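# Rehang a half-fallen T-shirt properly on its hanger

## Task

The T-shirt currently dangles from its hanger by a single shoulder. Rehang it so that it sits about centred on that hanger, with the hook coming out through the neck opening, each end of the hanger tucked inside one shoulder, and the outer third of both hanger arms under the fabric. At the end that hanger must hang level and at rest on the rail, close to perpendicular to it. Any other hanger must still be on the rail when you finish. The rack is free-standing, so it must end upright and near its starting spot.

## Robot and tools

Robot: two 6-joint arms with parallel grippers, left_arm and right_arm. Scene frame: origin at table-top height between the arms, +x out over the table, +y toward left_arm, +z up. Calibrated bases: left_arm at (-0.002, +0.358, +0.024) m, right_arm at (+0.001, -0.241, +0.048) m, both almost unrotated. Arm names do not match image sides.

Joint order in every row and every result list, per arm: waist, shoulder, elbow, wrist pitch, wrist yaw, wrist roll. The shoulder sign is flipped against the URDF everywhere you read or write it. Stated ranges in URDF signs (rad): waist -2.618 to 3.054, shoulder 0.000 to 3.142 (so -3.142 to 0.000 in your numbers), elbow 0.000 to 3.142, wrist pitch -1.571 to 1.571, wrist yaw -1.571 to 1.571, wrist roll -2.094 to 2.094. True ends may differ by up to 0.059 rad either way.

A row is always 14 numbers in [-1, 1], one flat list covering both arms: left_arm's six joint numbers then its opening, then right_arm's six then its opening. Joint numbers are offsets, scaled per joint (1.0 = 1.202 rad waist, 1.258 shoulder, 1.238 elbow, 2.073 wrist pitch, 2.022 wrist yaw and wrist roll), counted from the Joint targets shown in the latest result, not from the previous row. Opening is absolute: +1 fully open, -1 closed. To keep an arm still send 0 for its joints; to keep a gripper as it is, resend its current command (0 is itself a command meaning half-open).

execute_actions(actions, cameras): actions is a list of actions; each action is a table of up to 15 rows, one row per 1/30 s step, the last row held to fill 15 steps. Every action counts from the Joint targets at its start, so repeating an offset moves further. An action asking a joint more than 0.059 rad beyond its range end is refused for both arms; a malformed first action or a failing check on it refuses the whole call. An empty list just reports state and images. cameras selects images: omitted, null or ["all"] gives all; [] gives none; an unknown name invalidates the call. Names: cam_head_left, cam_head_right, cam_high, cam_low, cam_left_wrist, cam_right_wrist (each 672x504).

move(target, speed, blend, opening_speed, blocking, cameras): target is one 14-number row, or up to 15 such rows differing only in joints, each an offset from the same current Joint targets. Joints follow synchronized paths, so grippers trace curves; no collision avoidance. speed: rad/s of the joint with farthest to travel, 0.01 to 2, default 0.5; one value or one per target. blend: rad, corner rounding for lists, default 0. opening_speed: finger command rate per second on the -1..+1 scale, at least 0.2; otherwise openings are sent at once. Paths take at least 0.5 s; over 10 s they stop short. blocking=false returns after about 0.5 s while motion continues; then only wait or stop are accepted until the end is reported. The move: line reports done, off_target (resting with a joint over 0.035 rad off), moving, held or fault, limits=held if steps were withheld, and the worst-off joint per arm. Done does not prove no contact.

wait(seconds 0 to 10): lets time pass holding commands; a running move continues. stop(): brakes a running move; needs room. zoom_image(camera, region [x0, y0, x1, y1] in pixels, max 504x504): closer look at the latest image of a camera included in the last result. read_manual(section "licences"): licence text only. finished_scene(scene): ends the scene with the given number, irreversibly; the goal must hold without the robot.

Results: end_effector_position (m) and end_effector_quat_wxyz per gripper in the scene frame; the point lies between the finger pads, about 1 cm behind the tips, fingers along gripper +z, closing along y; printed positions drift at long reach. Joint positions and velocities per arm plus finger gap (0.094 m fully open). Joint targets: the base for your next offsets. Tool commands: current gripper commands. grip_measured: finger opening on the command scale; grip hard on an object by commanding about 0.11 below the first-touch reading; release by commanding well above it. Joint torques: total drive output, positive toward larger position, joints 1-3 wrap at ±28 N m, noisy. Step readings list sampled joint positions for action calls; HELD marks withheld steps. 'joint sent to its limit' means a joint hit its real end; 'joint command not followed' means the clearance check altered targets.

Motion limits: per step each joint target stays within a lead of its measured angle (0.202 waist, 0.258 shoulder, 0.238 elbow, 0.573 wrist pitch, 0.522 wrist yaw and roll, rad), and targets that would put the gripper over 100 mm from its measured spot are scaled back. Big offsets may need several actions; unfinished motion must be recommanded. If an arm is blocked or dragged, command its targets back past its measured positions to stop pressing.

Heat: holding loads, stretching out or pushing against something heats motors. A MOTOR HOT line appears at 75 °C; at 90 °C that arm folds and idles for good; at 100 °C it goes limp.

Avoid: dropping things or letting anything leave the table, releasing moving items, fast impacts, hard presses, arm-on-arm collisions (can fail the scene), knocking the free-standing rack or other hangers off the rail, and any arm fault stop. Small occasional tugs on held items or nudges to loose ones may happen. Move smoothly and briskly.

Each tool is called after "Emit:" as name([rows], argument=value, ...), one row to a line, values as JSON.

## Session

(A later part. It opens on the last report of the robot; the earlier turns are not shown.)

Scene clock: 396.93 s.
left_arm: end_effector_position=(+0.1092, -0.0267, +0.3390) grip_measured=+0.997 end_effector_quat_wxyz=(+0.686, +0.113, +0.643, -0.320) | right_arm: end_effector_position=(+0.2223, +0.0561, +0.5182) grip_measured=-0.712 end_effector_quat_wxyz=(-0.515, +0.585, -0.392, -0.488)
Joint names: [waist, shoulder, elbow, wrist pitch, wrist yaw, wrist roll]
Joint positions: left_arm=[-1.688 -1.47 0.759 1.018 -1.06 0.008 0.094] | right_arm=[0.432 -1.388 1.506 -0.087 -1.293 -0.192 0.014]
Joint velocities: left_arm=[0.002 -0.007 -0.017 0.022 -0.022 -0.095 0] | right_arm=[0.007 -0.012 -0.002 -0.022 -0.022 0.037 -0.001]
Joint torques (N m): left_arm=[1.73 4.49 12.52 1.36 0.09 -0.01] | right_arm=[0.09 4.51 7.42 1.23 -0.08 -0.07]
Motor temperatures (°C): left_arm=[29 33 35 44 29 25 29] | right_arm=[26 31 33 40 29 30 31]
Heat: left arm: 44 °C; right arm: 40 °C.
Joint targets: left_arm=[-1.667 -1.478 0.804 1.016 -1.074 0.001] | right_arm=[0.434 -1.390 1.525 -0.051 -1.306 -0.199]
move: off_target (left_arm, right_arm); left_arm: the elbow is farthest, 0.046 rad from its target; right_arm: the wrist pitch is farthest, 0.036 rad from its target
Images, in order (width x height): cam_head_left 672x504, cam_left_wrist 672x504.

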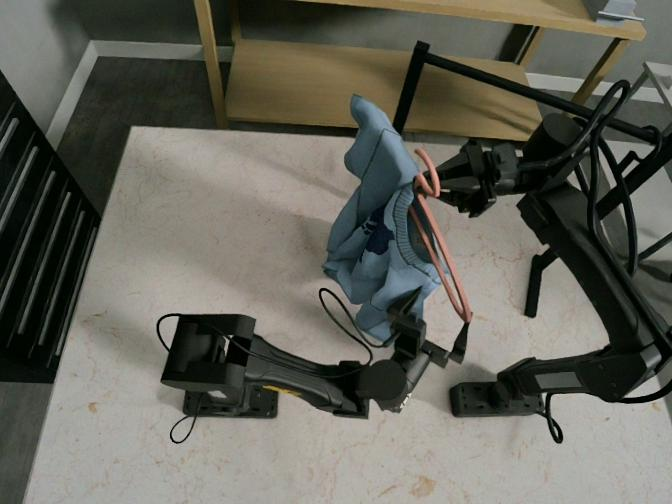

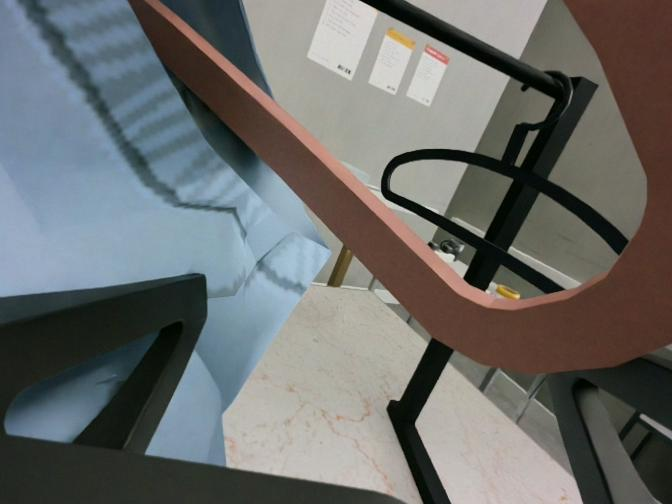

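Emit:
execute_actions(actions=[], cameras=["cam_left_wrist","cam_head_left"])

Scene clock: 403.50 s.
left_arm: end_effector_position=(+0.1092, -0.0269, +0.3392) grip_measured=+0.997 end_effector_quat_wxyz=(+0.686, +0.114, +0.643, -0.321) | right_arm: end_effector_position=(+0.2223, +0.0561, +0.5182) grip_measured=-0.712 end_effector_quat_wxyz=(-0.515, +0.585, -0.392, -0.488)
Joint names: [waist, shoulder, elbow, wrist pitch, wrist yaw, wrist roll]
Joint positions: left_arm=[-1.687 -1.47 0.76 1.018 -1.059 0.008 0.094] | right_arm=[0.432 -1.388 1.506 -0.087 -1.293 -0.192 0.014]
Joint velocities: left_arm=[0.002 0.027 0.017 -0.022 0.037 0.051 0] | right_arm=[-0.012 0.017 -0.007 0.037 -0.037 0.11 -0.001]
Joint torques (N m): left_arm=[1.68 4.66 12.59 1.41 0.09 -0.03] | right_arm=[0.1 4.49 7.41 1.23 -0.07 -0.07]
Motor temperatures (°C): left_arm=[29 33 35 43 29 25 28] | right_arm=[26 31 33 40 29 30 31]
Heat: left arm: 43 °C; right arm: 40 °C.
Joint targets: left_arm=[-1.667 -1.478 0.805 1.016 -1.074 0.001] | right_arm=[0.434 -1.390 1.525 -0.051 -1.306 -0.199]
Tool commands: left_gripper/opening=+1.0 right_gripper/opening=-1.0
Images, in order (width x height): cam_head_left 672x504, cam_left_wrist 672x504.

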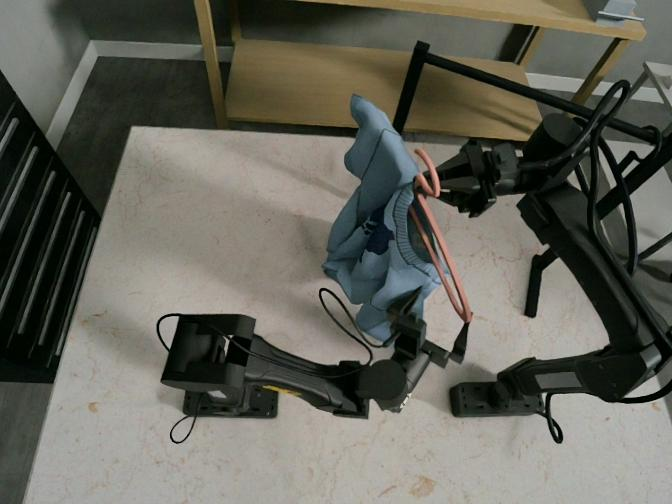

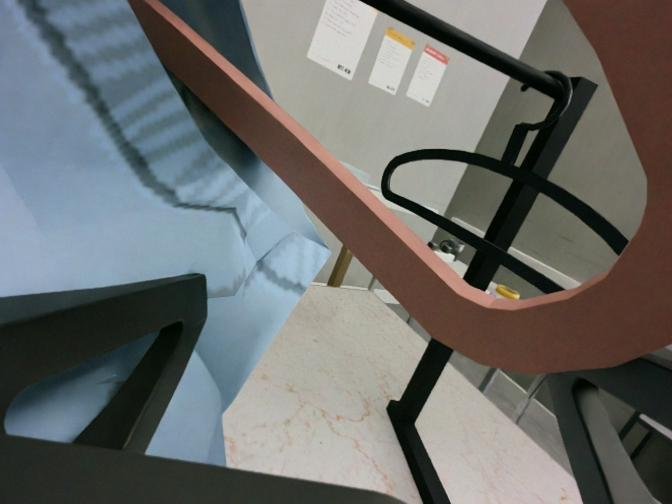

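Emit:
zoom_image(camera="cam_head_left", region=[340, 180, 500, 380])

Emit:
execute_actions(actions=[], cameras=["cam_low","cam_head_right"])

Emit:
zoom_image(camera="cam_low", region=[290, 80, 490, 280])

Emit:
zoom_image(camera="cam_head_right", region=[340, 130, 480, 430])

Scaled by 2.520 from the camera's 672x504 image, which has a finer 960x720 frame.

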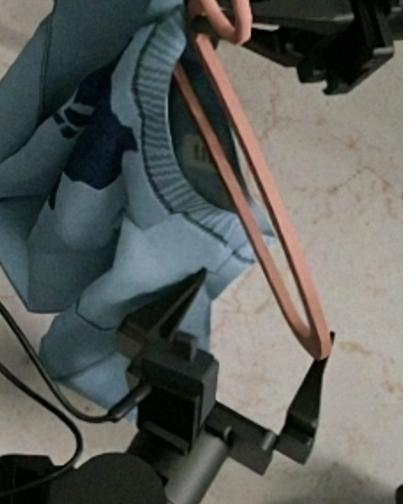

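Scene clock: 404.27 s.
left_arm: end_effector_position=(+0.1092, -0.0269, +0.3392) grip_measured=+0.997 end_effector_quat_wxyz=(+0.686, +0.114, +0.643, -0.321) | right_arm: end_effector_position=(+0.2223, +0.0561, +0.5182) grip_measured=-0.712 end_effector_quat_wxyz=(-0.515, +0.585, -0.392, -0.488)
Joint names: [waist, shoulder, elbow, wrist pitch, wrist yaw, wrist roll]
Joint positions: left_arm=[-1.687 -1.47 0.76 1.018 -1.059 0.008 0.094] | right_arm=[0.432 -1.388 1.506 -0.087 -1.293 -0.192 0.014]
Joint velocities: left_arm=[-0.007 0.002 0.007 0.007 0.007 0.022 -0.001] | right_arm=[-0.017 -0.017 -0.002 -0.037 -0.022 0.007 -0.001]
Joint torques (N m): left_arm=[1.74 4.6 12.44 1.37 0.08 -0.07] | right_arm=[0.1 4.51 7.39 1.24 -0.07 -0.07]
Motor temperatures (°C): left_arm=[29 33 35 43 29 25 28] | right_arm=[26 31 33 40 29 30 31]
Heat: left arm: 43 °C; right arm: 40 °C.
Joint targets: left_arm=[-1.667 -1.478 0.805 1.016 -1.074 0.001] | right_arm=[0.434 -1.390 1.525 -0.051 -1.306 -0.199]
Tool commands: left_gripper/opening=+1.0 right_gripper/opening=-1.0
Images, in order (width x height): cam_head_right 672x504, cam_low 672x504.

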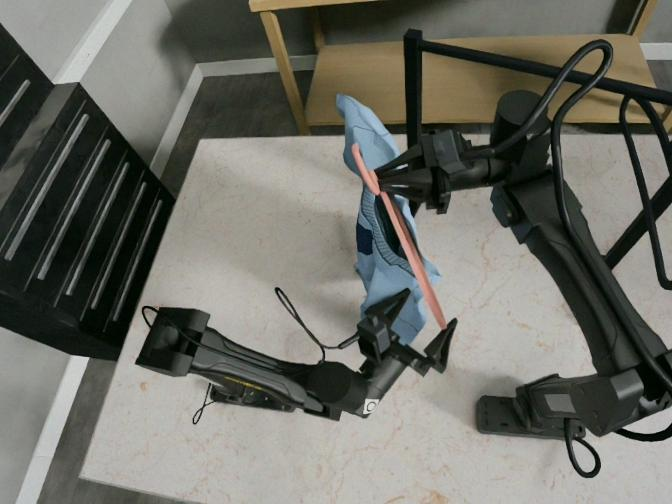

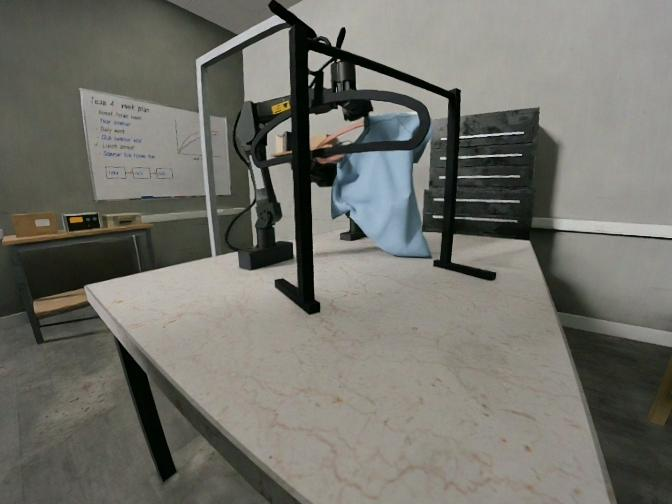

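Scaled by 2.520 from the camera's 672x504 image, which has a finer 960x720 frame.

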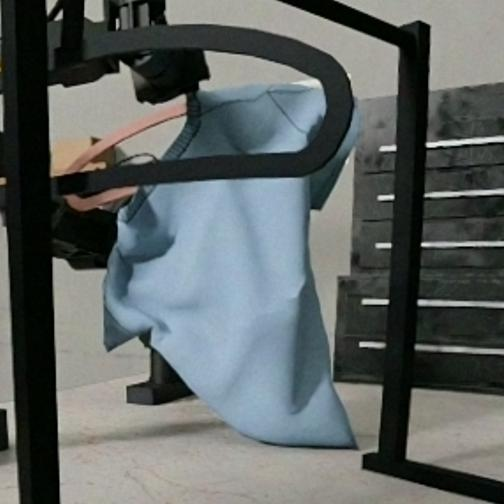

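Scaled by 1.680 from the camera's 672x504 image, which has a finer 960x720 frame.

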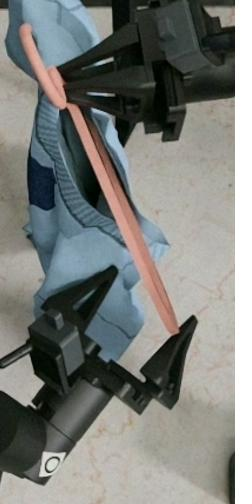

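Emit:
move(target=[0.071,-0.05,0.047,0.003,0.042,0,1,0,0,0,0,0,0,-1], speed=0.2, cameras=["cam_left_wrist","cam_head_left","cam_head_right"])

Emit:
zoom_image(camera="cam_head_left", region=[340, 180, 500, 380])

Scene clock: 405.63 s.
left_arm: end_effector_position=(+0.1283, -0.0474, +0.3426) grip_measured=+0.997 end_effector_quat_wxyz=(+0.693, +0.126, +0.632, -0.323) | right_arm: end_effector_position=(+0.2231, +0.0562, +0.5204) grip_measured=-0.712 end_effector_quat_wxyz=(-0.526, +0.589, -0.383, -0.479)
Joint names: [waist, shoulder, elbow, wrist pitch, wrist yaw, wrist roll]
Joint positions: left_arm=[-1.609 -1.533 0.818 1.014 -0.959 0.008 0.094] | right_arm=[0.432 -1.388 1.506 -0.068 -1.288 -0.209 0.014]
Joint velocities: left_arm=[-0.027 -0.017 -0.002 0.037 0.037 -0.022 0] | right_arm=[0.012 0.007 -0.022 0.037 -0.022 -0.037 -0.001]
Joint torques (N m): left_arm=[2.58 5.2 12.52 1.57 -0.12 -0.01] | right_arm=[0.1 4.49 7.39 1.07 -0.11 0.04]
Motor temperatures (°C): left_arm=[29 33 35 43 29 25 28] | right_arm=[26 31 33 40 29 30 31]
Heat: left arm: 43 °C; right arm: 40 °C.
Joint targets: left_arm=[-1.582 -1.541 0.863 1.022 -0.989 0.001] | right_arm=[0.434 -1.390 1.525 -0.051 -1.306 -0.199]
move: off_target (left_arm); left_arm: the elbow is farthest, 0.045 rad from its target
Images, in order (width x height): cam_head_left 672x504, cam_head_right 672x504, cam_left_wrist 672x504.

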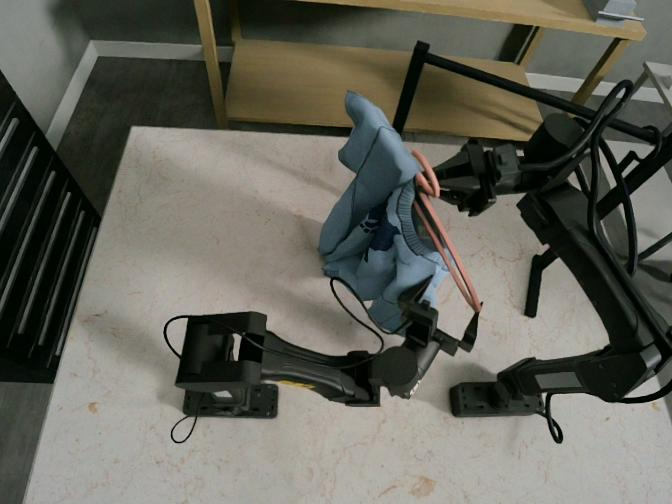

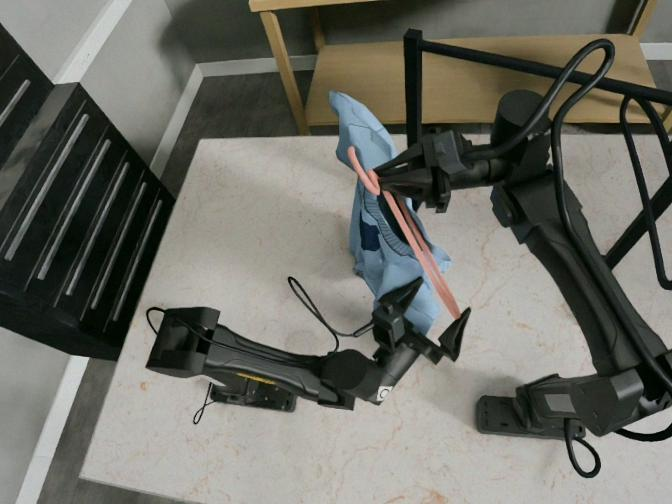

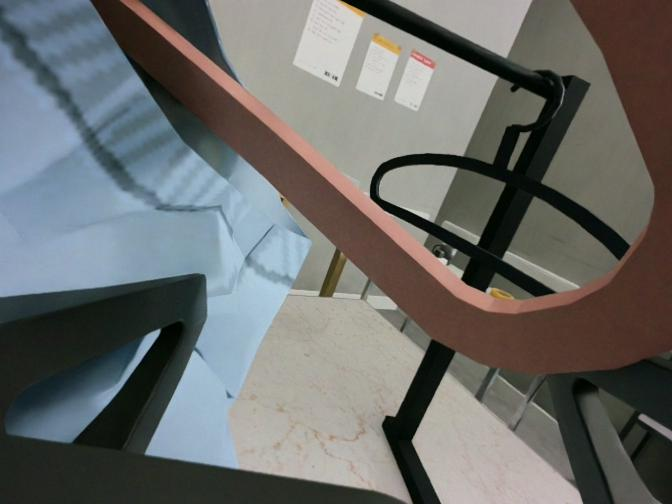

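Scaled by 2.520 from the camera's 672x504 image, which has a finer 960x720 frame.

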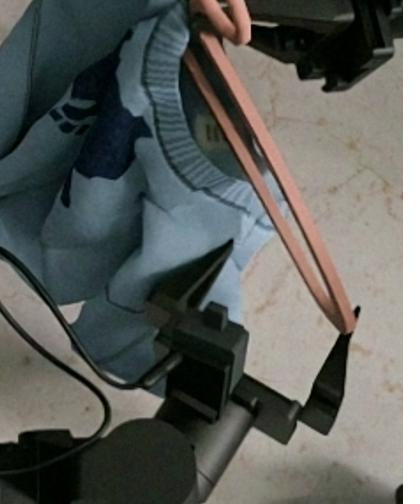

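Emit:
move(target=[-0.06,0.04,-0.04,-0.003,-0.037,0,1,0,0,0,0,0,0,-1], speed=0.3, cameras=[])

Emit:
move(target=[0,0,0,0,0,0,1,0,0,0,0,0,0.13,-1], speed=0.3, cameras=["cam_left_wrist","cam_head_right","cam_low"])

Emit:
zoom_image(camera="cam_low", region=[290, 80, 490, 280])

Emit:
zoom_image(camera="cam_head_right", region=[330, 130, 480, 380])

Scene clock: 407.27 s.
left_arm: end_effector_position=(+0.1214, -0.0357, +0.3453) grip_measured=+0.997 end_effector_quat_wxyz=(+0.691, +0.097, +0.643, -0.316) | right_arm: end_effector_position=(+0.2208, +0.0559, +0.5202) grip_measured=-0.712 end_effector_quat_wxyz=(-0.520, +0.590, -0.381, -0.485)
Joint names: [waist, shoulder, elbow, wrist pitch, wrist yaw, wrist roll]
Joint positions: left_arm=[-1.652 -1.514 0.818 1.014 -1.056 0 0.094] | right_arm=[0.432 -1.389 1.506 -0.068 -1.302 -0.199 0.014]
Joint velocities: left_arm=[0.007 0.007 -0.002 0.095 0.037 0.007 -0.001] | right_arm=[0.007 0.007 0.002 -0.051 0.007 -0.051 0]
Joint torques (N m): left_arm=[-0.25 7.46 7.73 1.42 0.03 -0.05] | right_arm=[0.1 4.53 7.41 1.06 -0.02 0.01]
Motor temperatures (°C): left_arm=[29 33 35 43 29 25 28] | right_arm=[26 31 33 40 29 30 31]
Heat: left arm: 43 °C; right arm: 40 °C.
Joint targets: left_arm=[-1.654 -1.490 0.813 1.016 -1.064 0.001] | right_arm=[0.434 -1.390 1.525 -0.051 -1.306 -0.199]
move: done
No camera images: "cameras" was empty.

Scene clock: 409.03 s.
left_arm: end_effector_position=(+0.1198, -0.0359, +0.3451) grip_measured=+0.997 end_effector_quat_wxyz=(+0.690, +0.097, +0.643, -0.317) | right_arm: end_effector_position=(+0.2202, +0.0558, +0.5202) grip_measured=-0.713 end_effector_quat_wxyz=(-0.454, +0.538, -0.452, -0.548)
Joint names: [waist, shoulder, elbow, wrist pitch, wrist yaw, wrist roll]
Joint positions: left_arm=[-1.657 -1.514 0.818 1.014 -1.059 0 0.094] | right_arm=[0.432 -1.389 1.506 -0.068 -1.305 0.054 0.013]
Joint velocities: left_arm=[-0.002 0.002 -0.012 0.022 0.051 -0.007 0] | right_arm=[0.007 -0.007 -0.017 -0.007 -0.066 -0.007 0]
Joint torques (N m): left_arm=[0.13 7.71 7.75 1.43 0.05 -0.04] | right_arm=[0.1 4.55 7.39 1.06 -0.03 0.05]
Motor temperatures (°C): left_arm=[29 34 35 43 29 25 28] | right_arm=[26 31 33 40 29 30 31]
Heat: left arm: 43 °C; right arm: 40 °C.
Joint targets: left_arm=[-1.654 -1.490 0.813 1.016 -1.064 0.001] | right_arm=[0.434 -1.390 1.525 -0.051 -1.306 0.064]
move: done
Images, in order (width x height): cam_head_right 672x504, cam_low 672x504, cam_left_wrist 672x504.

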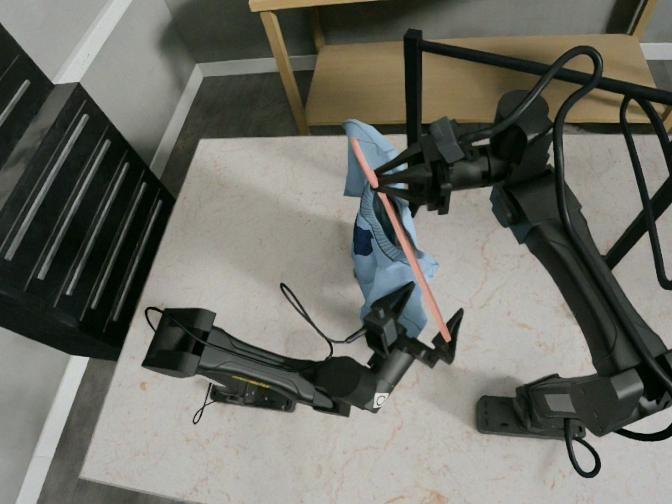

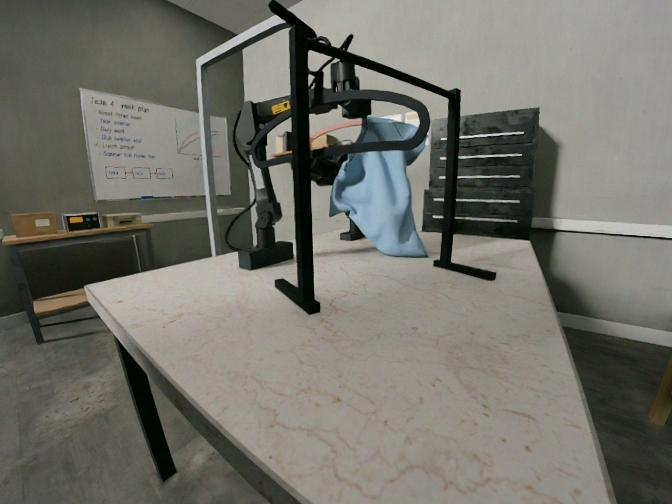

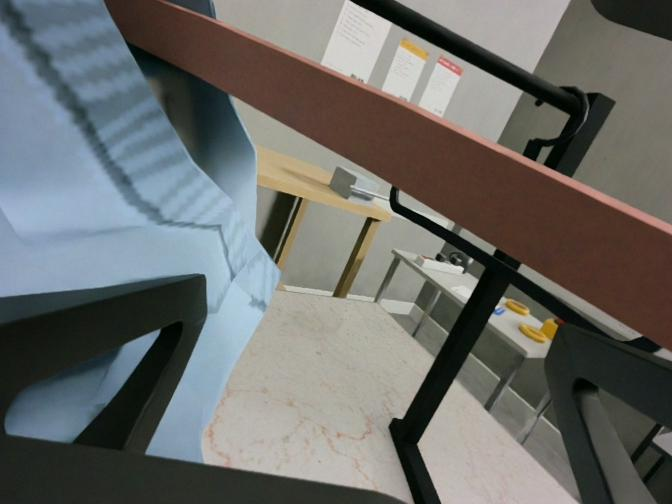

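Scaled by 2.520 from the camera's 672x504 image, which has a finer 960x720 frame.

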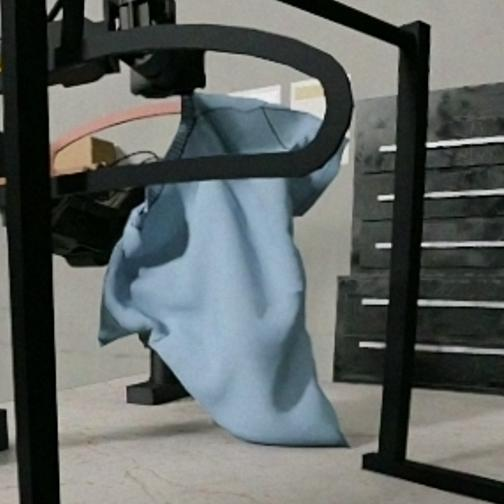

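Scaled by 2.016 from the camera's 672x504 image, which has a finer 960x720 frame.

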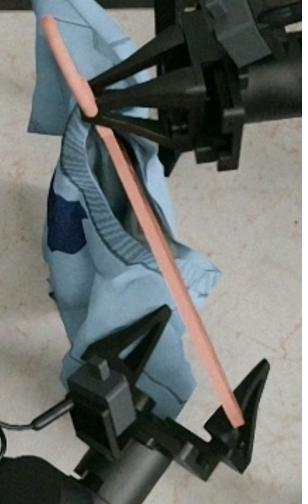

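Emit:
move(target=[0.156,0,0,0,0.093,0,1,0,0,0,0,0,0,-1], speed=0.2, cameras=["cam_left_wrist","cam_head_left","cam_head_right"])

Emit:
zoom_image(camera="cam_head_right", region=[330, 130, 480, 380])

Emit:
zoom_image(camera="cam_head_left", region=[340, 180, 500, 380])

Scene clock: 410.90 s.
left_arm: end_effector_position=(+0.1769, -0.0304, +0.3525) grip_measured=+0.997 end_effector_quat_wxyz=(+0.713, +0.097, +0.627, -0.299) | right_arm: end_effector_position=(+0.2216, +0.0560, +0.5202) grip_measured=-0.713 end_effector_quat_wxyz=(-0.450, +0.531, -0.460, -0.551)
Joint names: [waist, shoulder, elbow, wrist pitch, wrist yaw, wrist roll]
Joint positions: left_arm=[-1.471 -1.514 0.818 1.014 -0.899 0.008 0.094] | right_arm=[0.432 -1.389 1.506 -0.068 -1.297 0.075 0.013]
Joint velocities: left_arm=[0.012 0.012 -0.017 0.051 0.022 -0.037 -0.001] | right_arm=[-0.007 0.007 0.002 -0.066 -0.022 0.007 0]
Joint torques (N m): left_arm=[0.34 7.82 8.06 1.48 0.36 0.01] | right_arm=[0.12 4.55 7.38 1.06 -0.01 -0.11]
Motor temperatures (°C): left_arm=[29 34 35 43 29 25 28] | right_arm=[26 31 33 40 29 30 31]
Heat: left arm: 43 °C; right arm: 40 °C.
Joint targets: left_arm=[-1.466 -1.490 0.813 1.016 -0.876 0.001] | right_arm=[0.434 -1.390 1.525 -0.051 -1.306 0.064]
move: done
Images, in order (width x height): cam_head_left 672x504, cam_head_right 672x504, cam_left_wrist 672x504.

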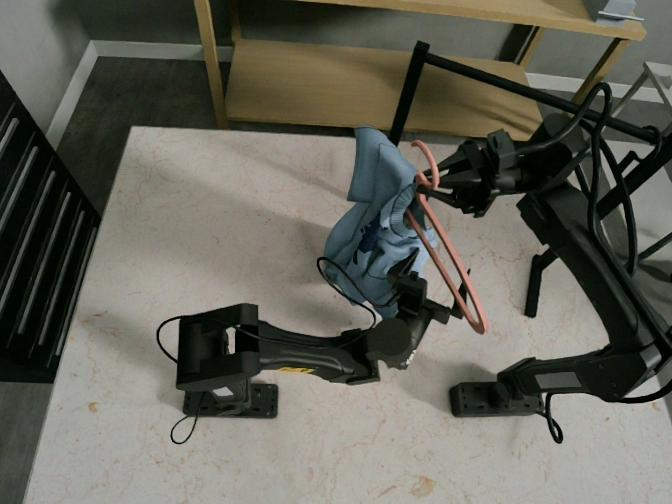

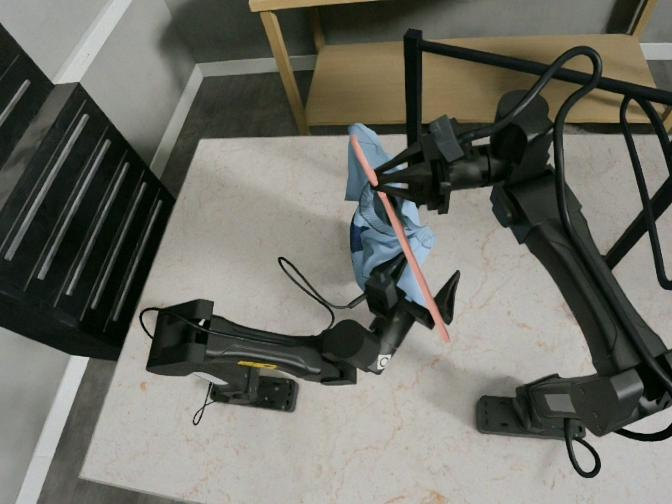

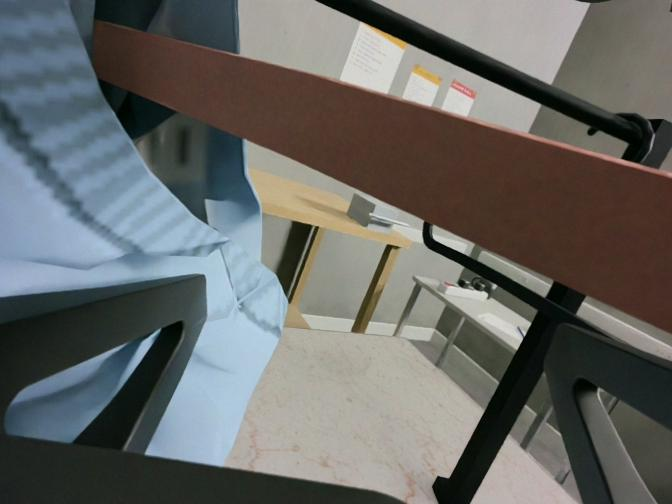

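Scaled by 2.016 from the camera's 672x504 image, which has a finer 960x720 frame.

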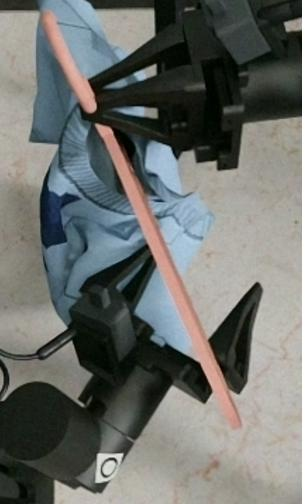

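Scaled by 2.520 from the camera's 672x504 image, which has a finer 960x720 frame.

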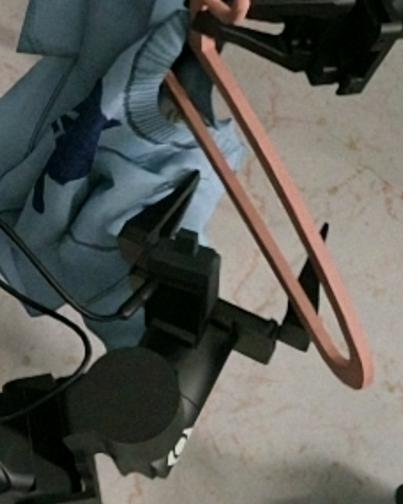

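Emit:
move(target=[0.155,-0.068,0.063,0.003,0.092,0,1,0,0,0,0,0,0,-1], speed=0.2, cameras=["cam_left_wrist","cam_head_left","cam_head_right"])

Emit:
zoom_image(camera="cam_head_right", region=[330, 130, 480, 380])

Emit:
zoom_image(camera="cam_head_left", region=[340, 180, 500, 380])

Scene clock: 412.90 s.
left_arm: end_effector_position=(+0.2325, -0.0301, +0.3611) grip_measured=+0.997 end_effector_quat_wxyz=(+0.730, +0.105, +0.608, -0.295) | right_arm: end_effector_position=(+0.2200, +0.0557, +0.5202) grip_measured=-0.713 end_effector_quat_wxyz=(-0.450, +0.535, -0.455, -0.551)
Joint names: [waist, shoulder, elbow, wrist pitch, wrist yaw, wrist roll]
Joint positions: left_arm=[-1.285 -1.555 0.86 1.014 -0.707 0 0.094] | right_arm=[0.432 -1.389 1.506 -0.068 -1.306 0.067 0.013]
Joint velocities: left_arm=[0.012 0.002 0.007 -0.051 -0.051 -0.007 0] | right_arm=[0.007 -0.002 -0.002 0.037 0.051 0.007 0]
Joint torques (N m): left_arm=[0.2 4.38 11.28 1.63 0.33 0.01] | right_arm=[0.12 4.53 7.39 1.06 0 -0.1]
Motor temperatures (°C): left_arm=[29 34 35 43 29 25 28] | right_arm=[26 31 33 40 29 30 31]
Heat: left arm: 43 °C; right arm: 40 °C.
Joint targets: left_arm=[-1.280 -1.575 0.891 1.022 -0.690 0.001] | right_arm=[0.434 -1.390 1.525 -0.051 -1.306 0.064]
move: done
Images, in order (width x height): cam_head_left 672x504, cam_head_right 672x504, cam_left_wrist 672x504.

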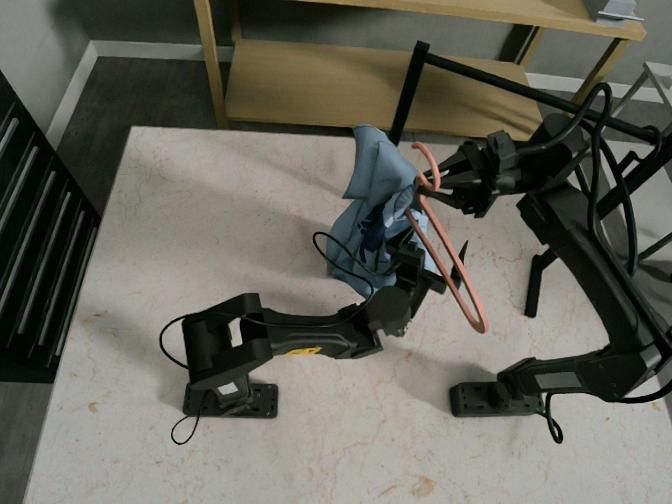

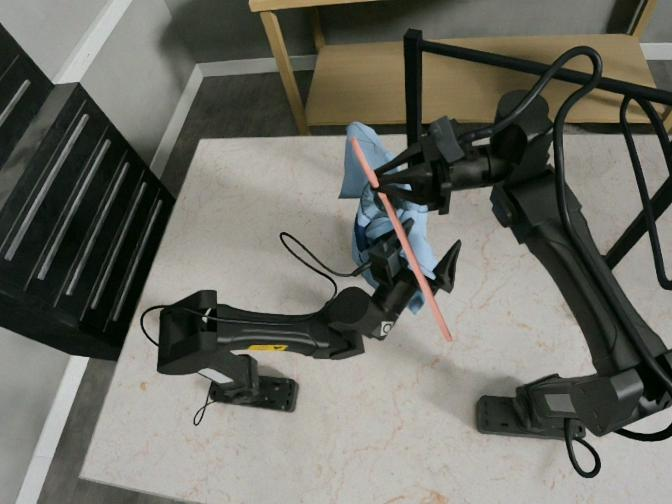

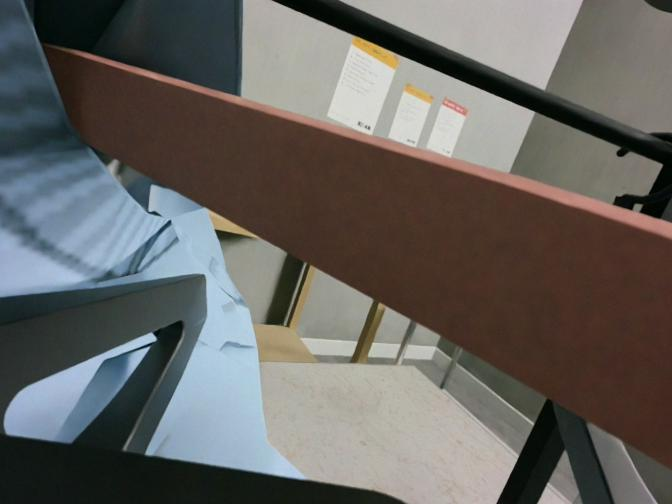

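Scaled by 2.016 from the camera's 672x504 image, which has a finer 960x720 frame.

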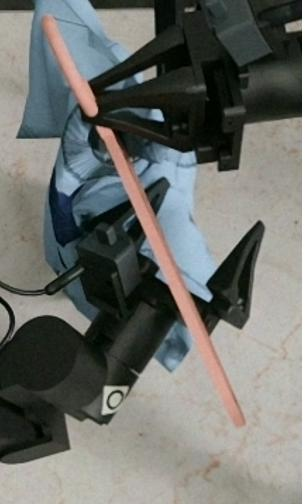

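Scaled by 2.520 from the camera's 672x504 image, which has a finer 960x720 frame.

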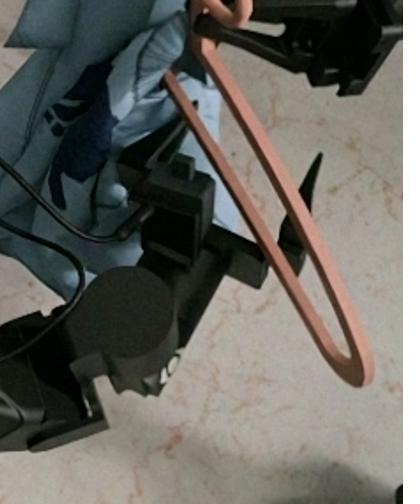

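Emit:
move([
  [-0.155,0.068,-0.063,-0.003,-0.092,0,1,0,0,0,0,0,0,-1],
  [-0.34,0.05,-0.05,0.01,-0.2,0,1,0,0,0,0,0,0,-1],
  [-0.411,-0.021,-0.031,0.031,-0.356,0,1,0,0,0,0,0,0,-1],
], speed=0.4, blend=0.05, cameras=["cam_left_wrist","cam_head_left","cam_head_right"])

Emit:
zoom_image(camera="cam_head_right", region=[330, 130, 480, 380])

Emit:
zoom_image(camera="cam_head_left", region=[340, 180, 500, 380])

Scene clock: 416.30 s.
left_arm: end_effector_position=(+0.1030, -0.0102, +0.3180) grip_measured=+0.997 end_effector_quat_wxyz=(+0.684, +0.014, +0.688, -0.243) | right_arm: end_effector_position=(+0.2198, +0.0562, +0.5201) grip_measured=-0.713 end_effector_quat_wxyz=(-0.448, +0.534, -0.457, -0.553)
Joint names: [waist, shoulder, elbow, wrist pitch, wrist yaw, wrist roll]
Joint positions: left_arm=[-1.77 -1.583 0.843 1.064 -1.404 -0.001 0.094] | right_arm=[0.434 -1.389 1.506 -0.068 -1.305 0.074 0.013]
Joint velocities: left_arm=[-0.002 -0.007 0.002 -0.037 -0.022 0.007 0.001] | right_arm=[-0.012 0.022 -0.002 0.022 0.066 0.022 0]
Joint torques (N m): left_arm=[-0.54 4.53 8.7 1.49 0.09 -0.01] | right_arm=[-0.01 4.56 7.41 1.06 -0.02 -0.11]
Motor temperatures (°C): left_arm=[29 34 35 43 28 25 28] | right_arm=[26 31 33 40 29 30 31]
Heat: left arm: 43 °C; right arm: 40 °C.
Joint targets: left_arm=[-1.774 -1.602 0.853 1.086 -1.410 0.001] | right_arm=[0.434 -1.390 1.525 -0.051 -1.306 0.064]
move: done
Images, in order (width x height): cam_head_left 672x504, cam_head_right 672x504, cam_left_wrist 672x504.

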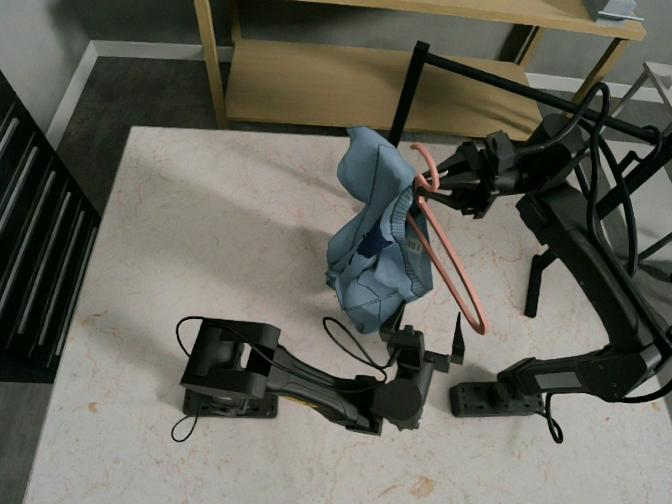

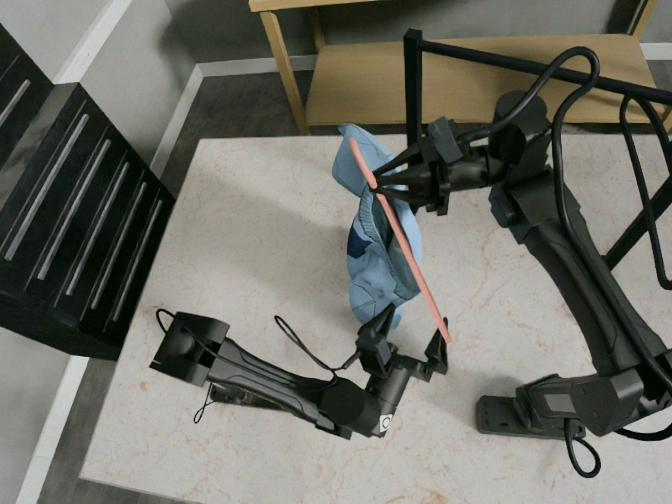

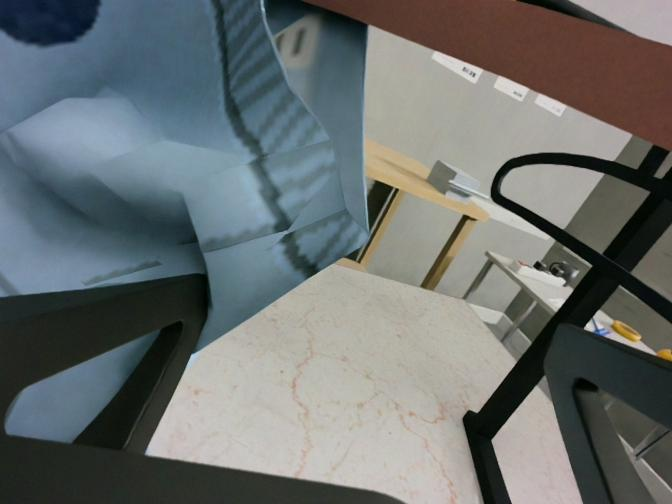

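Scaled by 2.016 from the camera's 672x504 image, which has a finer 960x720 frame.

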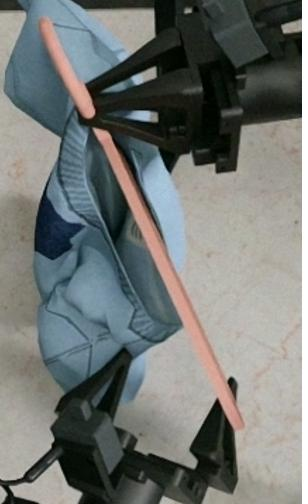

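Scaled by 2.520 from the camera's 672x504 image, which has a finer 960x720 frame.

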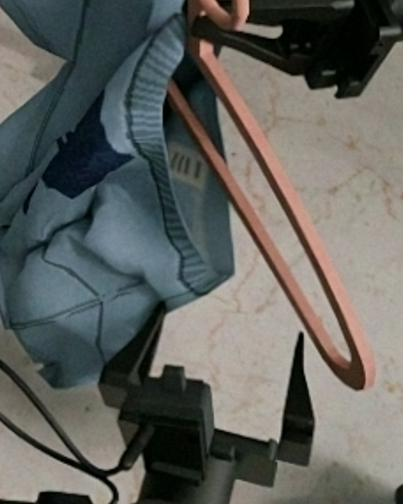

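Emit:
move(target=[0.15,-0.015,0.055,-0.023,0.076,0,1,0,0,0,0,0,0,-1], speed=0.2, cameras=["cam_left_wrist"])

Emit:
execute_actions(actions=[], cameras=["cam_head_left","cam_head_right"])

Emit:
zoom_image(camera="cam_head_right", region=[330, 130, 480, 380])

Emit:
zoom_image(camera="cam_head_left", region=[340, 180, 500, 380])

Scene clock: 418.17 s.
left_arm: end_effector_position=(+0.1586, -0.0142, +0.3357) grip_measured=+0.997 end_effector_quat_wxyz=(+0.703, -0.012, +0.671, -0.237) | right_arm: end_effector_position=(+0.2198, +0.0562, +0.5201) grip_measured=-0.713 end_effector_quat_wxyz=(-0.448, +0.534, -0.457, -0.553)
Joint names: [waist, shoulder, elbow, wrist pitch, wrist yaw, wrist roll]
Joint positions: left_arm=[-1.598 -1.6 0.892 1.064 -1.278 -0.001 0.094] | right_arm=[0.434 -1.389 1.506 -0.068 -1.305 0.074 0.013]
Joint velocities: left_arm=[-0.012 0.007 -0.012 0.037 -0.037 -0.037 0] | right_arm=[-0.002 0.032 -0.012 -0.007 -0.007 0.022 0.001]
Joint torques (N m): left_arm=[0.51 4.51 10.73 0.98 0.38 0.02] | right_arm=[-0.01 4.57 7.36 1.07 -0.01 -0.11]
Motor temperatures (°C): left_arm=[29 34 35 43 28 25 28] | right_arm=[26 31 33 40 29 30 31]
Heat: left arm: 43 °C; right arm: 40 °C.
Joint targets: left_arm=[-1.594 -1.621 0.921 1.038 -1.256 0.001] | right_arm=[0.434 -1.390 1.525 -0.051 -1.306 0.064]
move: done
Images, in order (width x height): cam_left_wrist 672x504.

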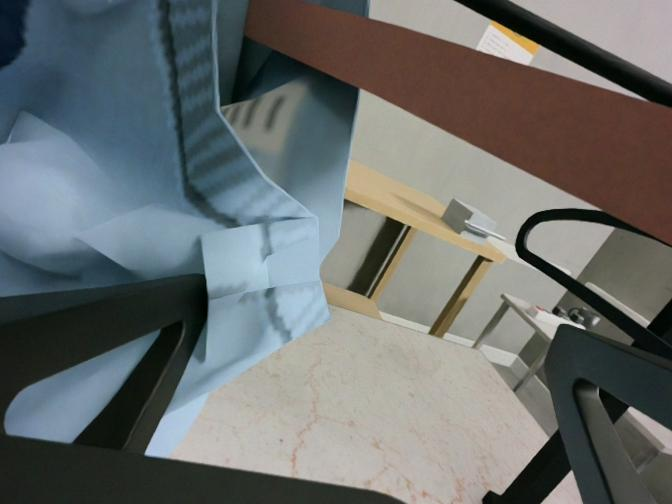

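Scene clock: 418.17 s.
left_arm: end_effector_position=(+0.1586, -0.0142, +0.3357) grip_measured=+0.997 end_effector_quat_wxyz=(+0.703, -0.012, +0.671, -0.237) | right_arm: end_effector_position=(+0.2198, +0.0562, +0.5201) grip_measured=-0.713 end_effector_quat_wxyz=(-0.448, +0.534, -0.457, -0.553)
Joint names: [waist, shoulder, elbow, wrist pitch, wrist yaw, wrist roll]
Joint positions: left_arm=[-1.598 -1.6 0.892 1.064 -1.278 -0.001 0.094] | right_arm=[0.434 -1.389 1.506 -0.068 -1.305 0.074 0.013]
Joint velocities: left_arm=[-0.012 0.007 -0.012 0.037 -0.037 -0.037 0] | right_arm=[-0.002 0.032 -0.012 -0.007 -0.007 0.022 0.001]
Joint torques (N m): left_arm=[0.51 4.51 10.73 0.98 0.38 0.02] | right_arm=[-0.01 4.57 7.36 1.07 -0.01 -0.11]
Motor temperatures (°C): left_arm=[29 34 35 43 28 25 28] | right_arm=[26 31 33 40 29 30 31]
Heat: left arm: 43 °C; right arm: 40 °C.
Joint targets: left_arm=[-1.594 -1.621 0.921 1.038 -1.256 0.001] | right_arm=[0.434 -1.390 1.525 -0.051 -1.306 0.064]
Tool commands: left_gripper/opening=+1.0 right_gripper/opening=-1.0
Images, in order (width x height): cam_head_left 672x504, cam_head_right 672x504.

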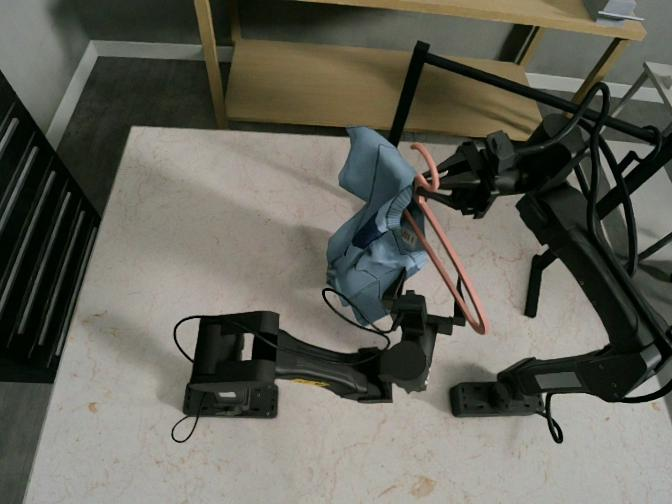

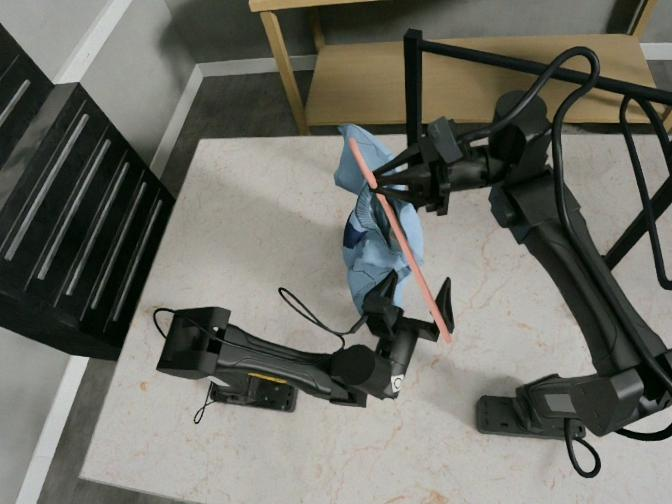

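Scaled by 2.016 from the camera's 672x504 image, which has a finer 960x720 frame.

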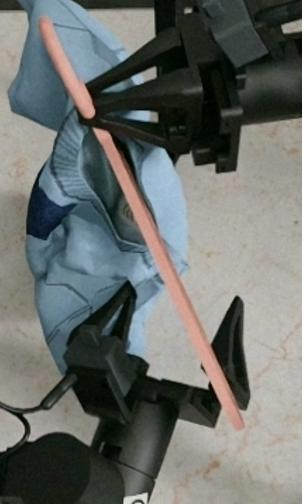

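Scaled by 2.520 from the camera's 672x504 image, which has a finer 960x720 frame.

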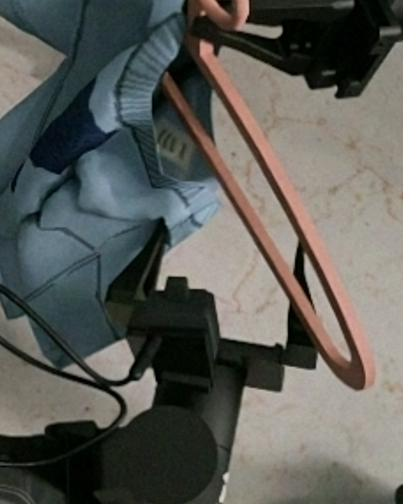

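Emit:
move(target=[0,0,0,0,0,0,0,0,0,0,0,0,0,-1], opening_speed=1.0, cameras=["cam_left_wrist"])

Emit:
move(target=[0.09,-0.03,0.035,0.0,0.03,0,0,0,0,0,0,0,0,-1], speed=0.2, cameras=["cam_left_wrist","cam_head_right"])

Emit:
zoom_image(camera="cam_head_right", region=[330, 130, 480, 380])

Scene clock: 420.10 s.
left_arm: end_effector_position=(+0.1586, -0.0142, +0.3357) grip_measured=+0.003 end_effector_quat_wxyz=(+0.703, -0.012, +0.671, -0.237) | right_arm: end_effector_position=(+0.2198, +0.0562, +0.5201) grip_measured=-0.713 end_effector_quat_wxyz=(-0.448, +0.534, -0.457, -0.553)
Joint names: [waist, shoulder, elbow, wrist pitch, wrist yaw, wrist roll]
Joint positions: left_arm=[-1.598 -1.6 0.892 1.064 -1.278 -0.001 0.047] | right_arm=[0.434 -1.389 1.506 -0.068 -1.305 0.074 0.013]
Joint velocities: left_arm=[0.022 0.012 0.012 -0.051 -0.022 -0.066 0] | right_arm=[-0.002 0.022 -0.002 -0.051 -0.007 0.007 -0.001]
Joint torques (N m): left_arm=[0.31 4.66 10.76 1.06 0.42 -0.04] | right_arm=[-0.03 4.59 7.41 1.06 -0.02 -0.1]
Motor temperatures (°C): left_arm=[29 34 35 43 28 25 28] | right_arm=[26 31 33 40 29 30 31]
Heat: left arm: 43 °C; right arm: 40 °C.
Joint targets: left_arm=[-1.594 -1.621 0.921 1.038 -1.256 0.001] | right_arm=[0.434 -1.390 1.525 -0.051 -1.306 0.064]
move: done
Images, in order (width x height): cam_left_wrist 672x504.

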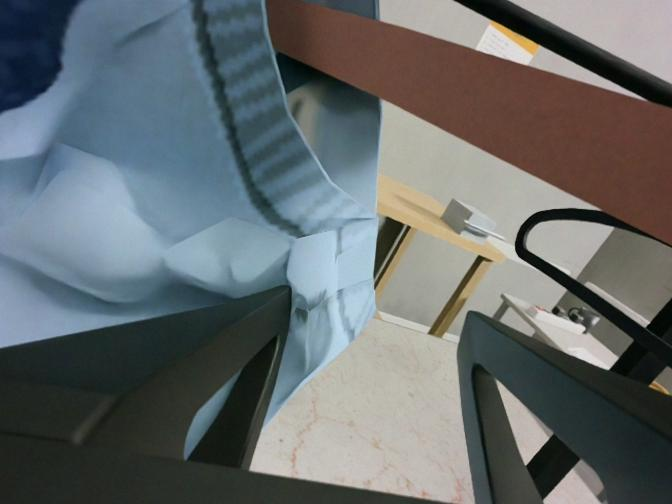

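Scene clock: 421.23 s.
left_arm: end_effector_position=(+0.1958, -0.0149, +0.3410) grip_measured=+0.003 end_effector_quat_wxyz=(+0.716, -0.029, +0.662, -0.221) | right_arm: end_effector_position=(+0.2198, +0.0562, +0.5201) grip_measured=-0.713 end_effector_quat_wxyz=(-0.448, +0.534, -0.457, -0.553)
Joint names: [waist, shoulder, elbow, wrist pitch, wrist yaw, wrist roll]
Joint positions: left_arm=[-1.49 -1.637 0.935 1.064 -1.217 -0.001 0.047] | right_arm=[0.434 -1.389 1.506 -0.068 -1.305 0.074 0.013]
Joint velocities: left_arm=[-0.012 0.002 -0.007 -0.022 0.007 0.125 0] | right_arm=[0.007 -0.002 0.007 -0.037 0.022 -0.022 0]
Joint torques (N m): left_arm=[0.35 4.88 10.84 1.02 0.35 -0.02] | right_arm=[-0.02 4.57 7.39 1.06 -0.02 -0.11]
Motor temperatures (°C): left_arm=[29 34 35 42 28 25 28] | right_arm=[26 31 33 40 29 30 31]
Heat: left arm: 42 °C; right arm: 40 °C.
Joint targets: left_arm=[-1.486 -1.659 0.964 1.038 -1.196 0.001] | right_arm=[0.434 -1.390 1.525 -0.051 -1.306 0.064]
move: done
Images, in order (width x height): cam_head_right 672x504, cam_left_wrist 672x504.

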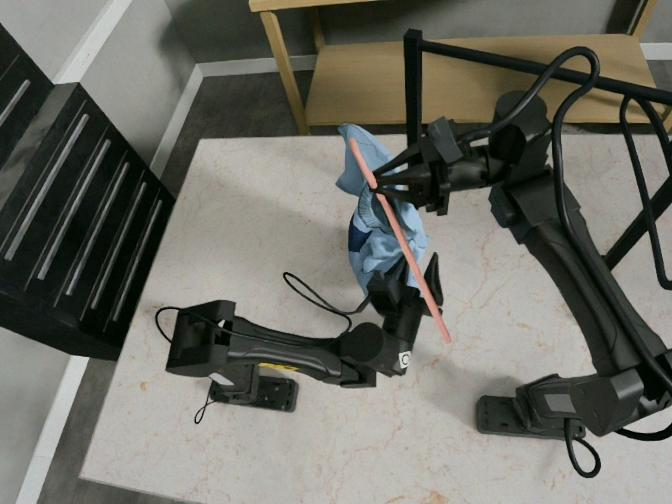

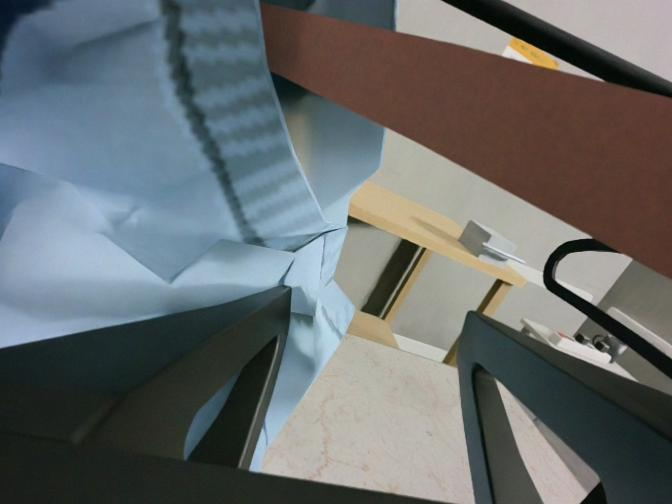

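Scaled by 2.016 from the camera's 672x504 image, which has a finer 960x720 frame.

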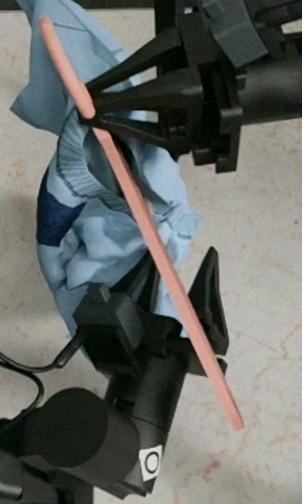

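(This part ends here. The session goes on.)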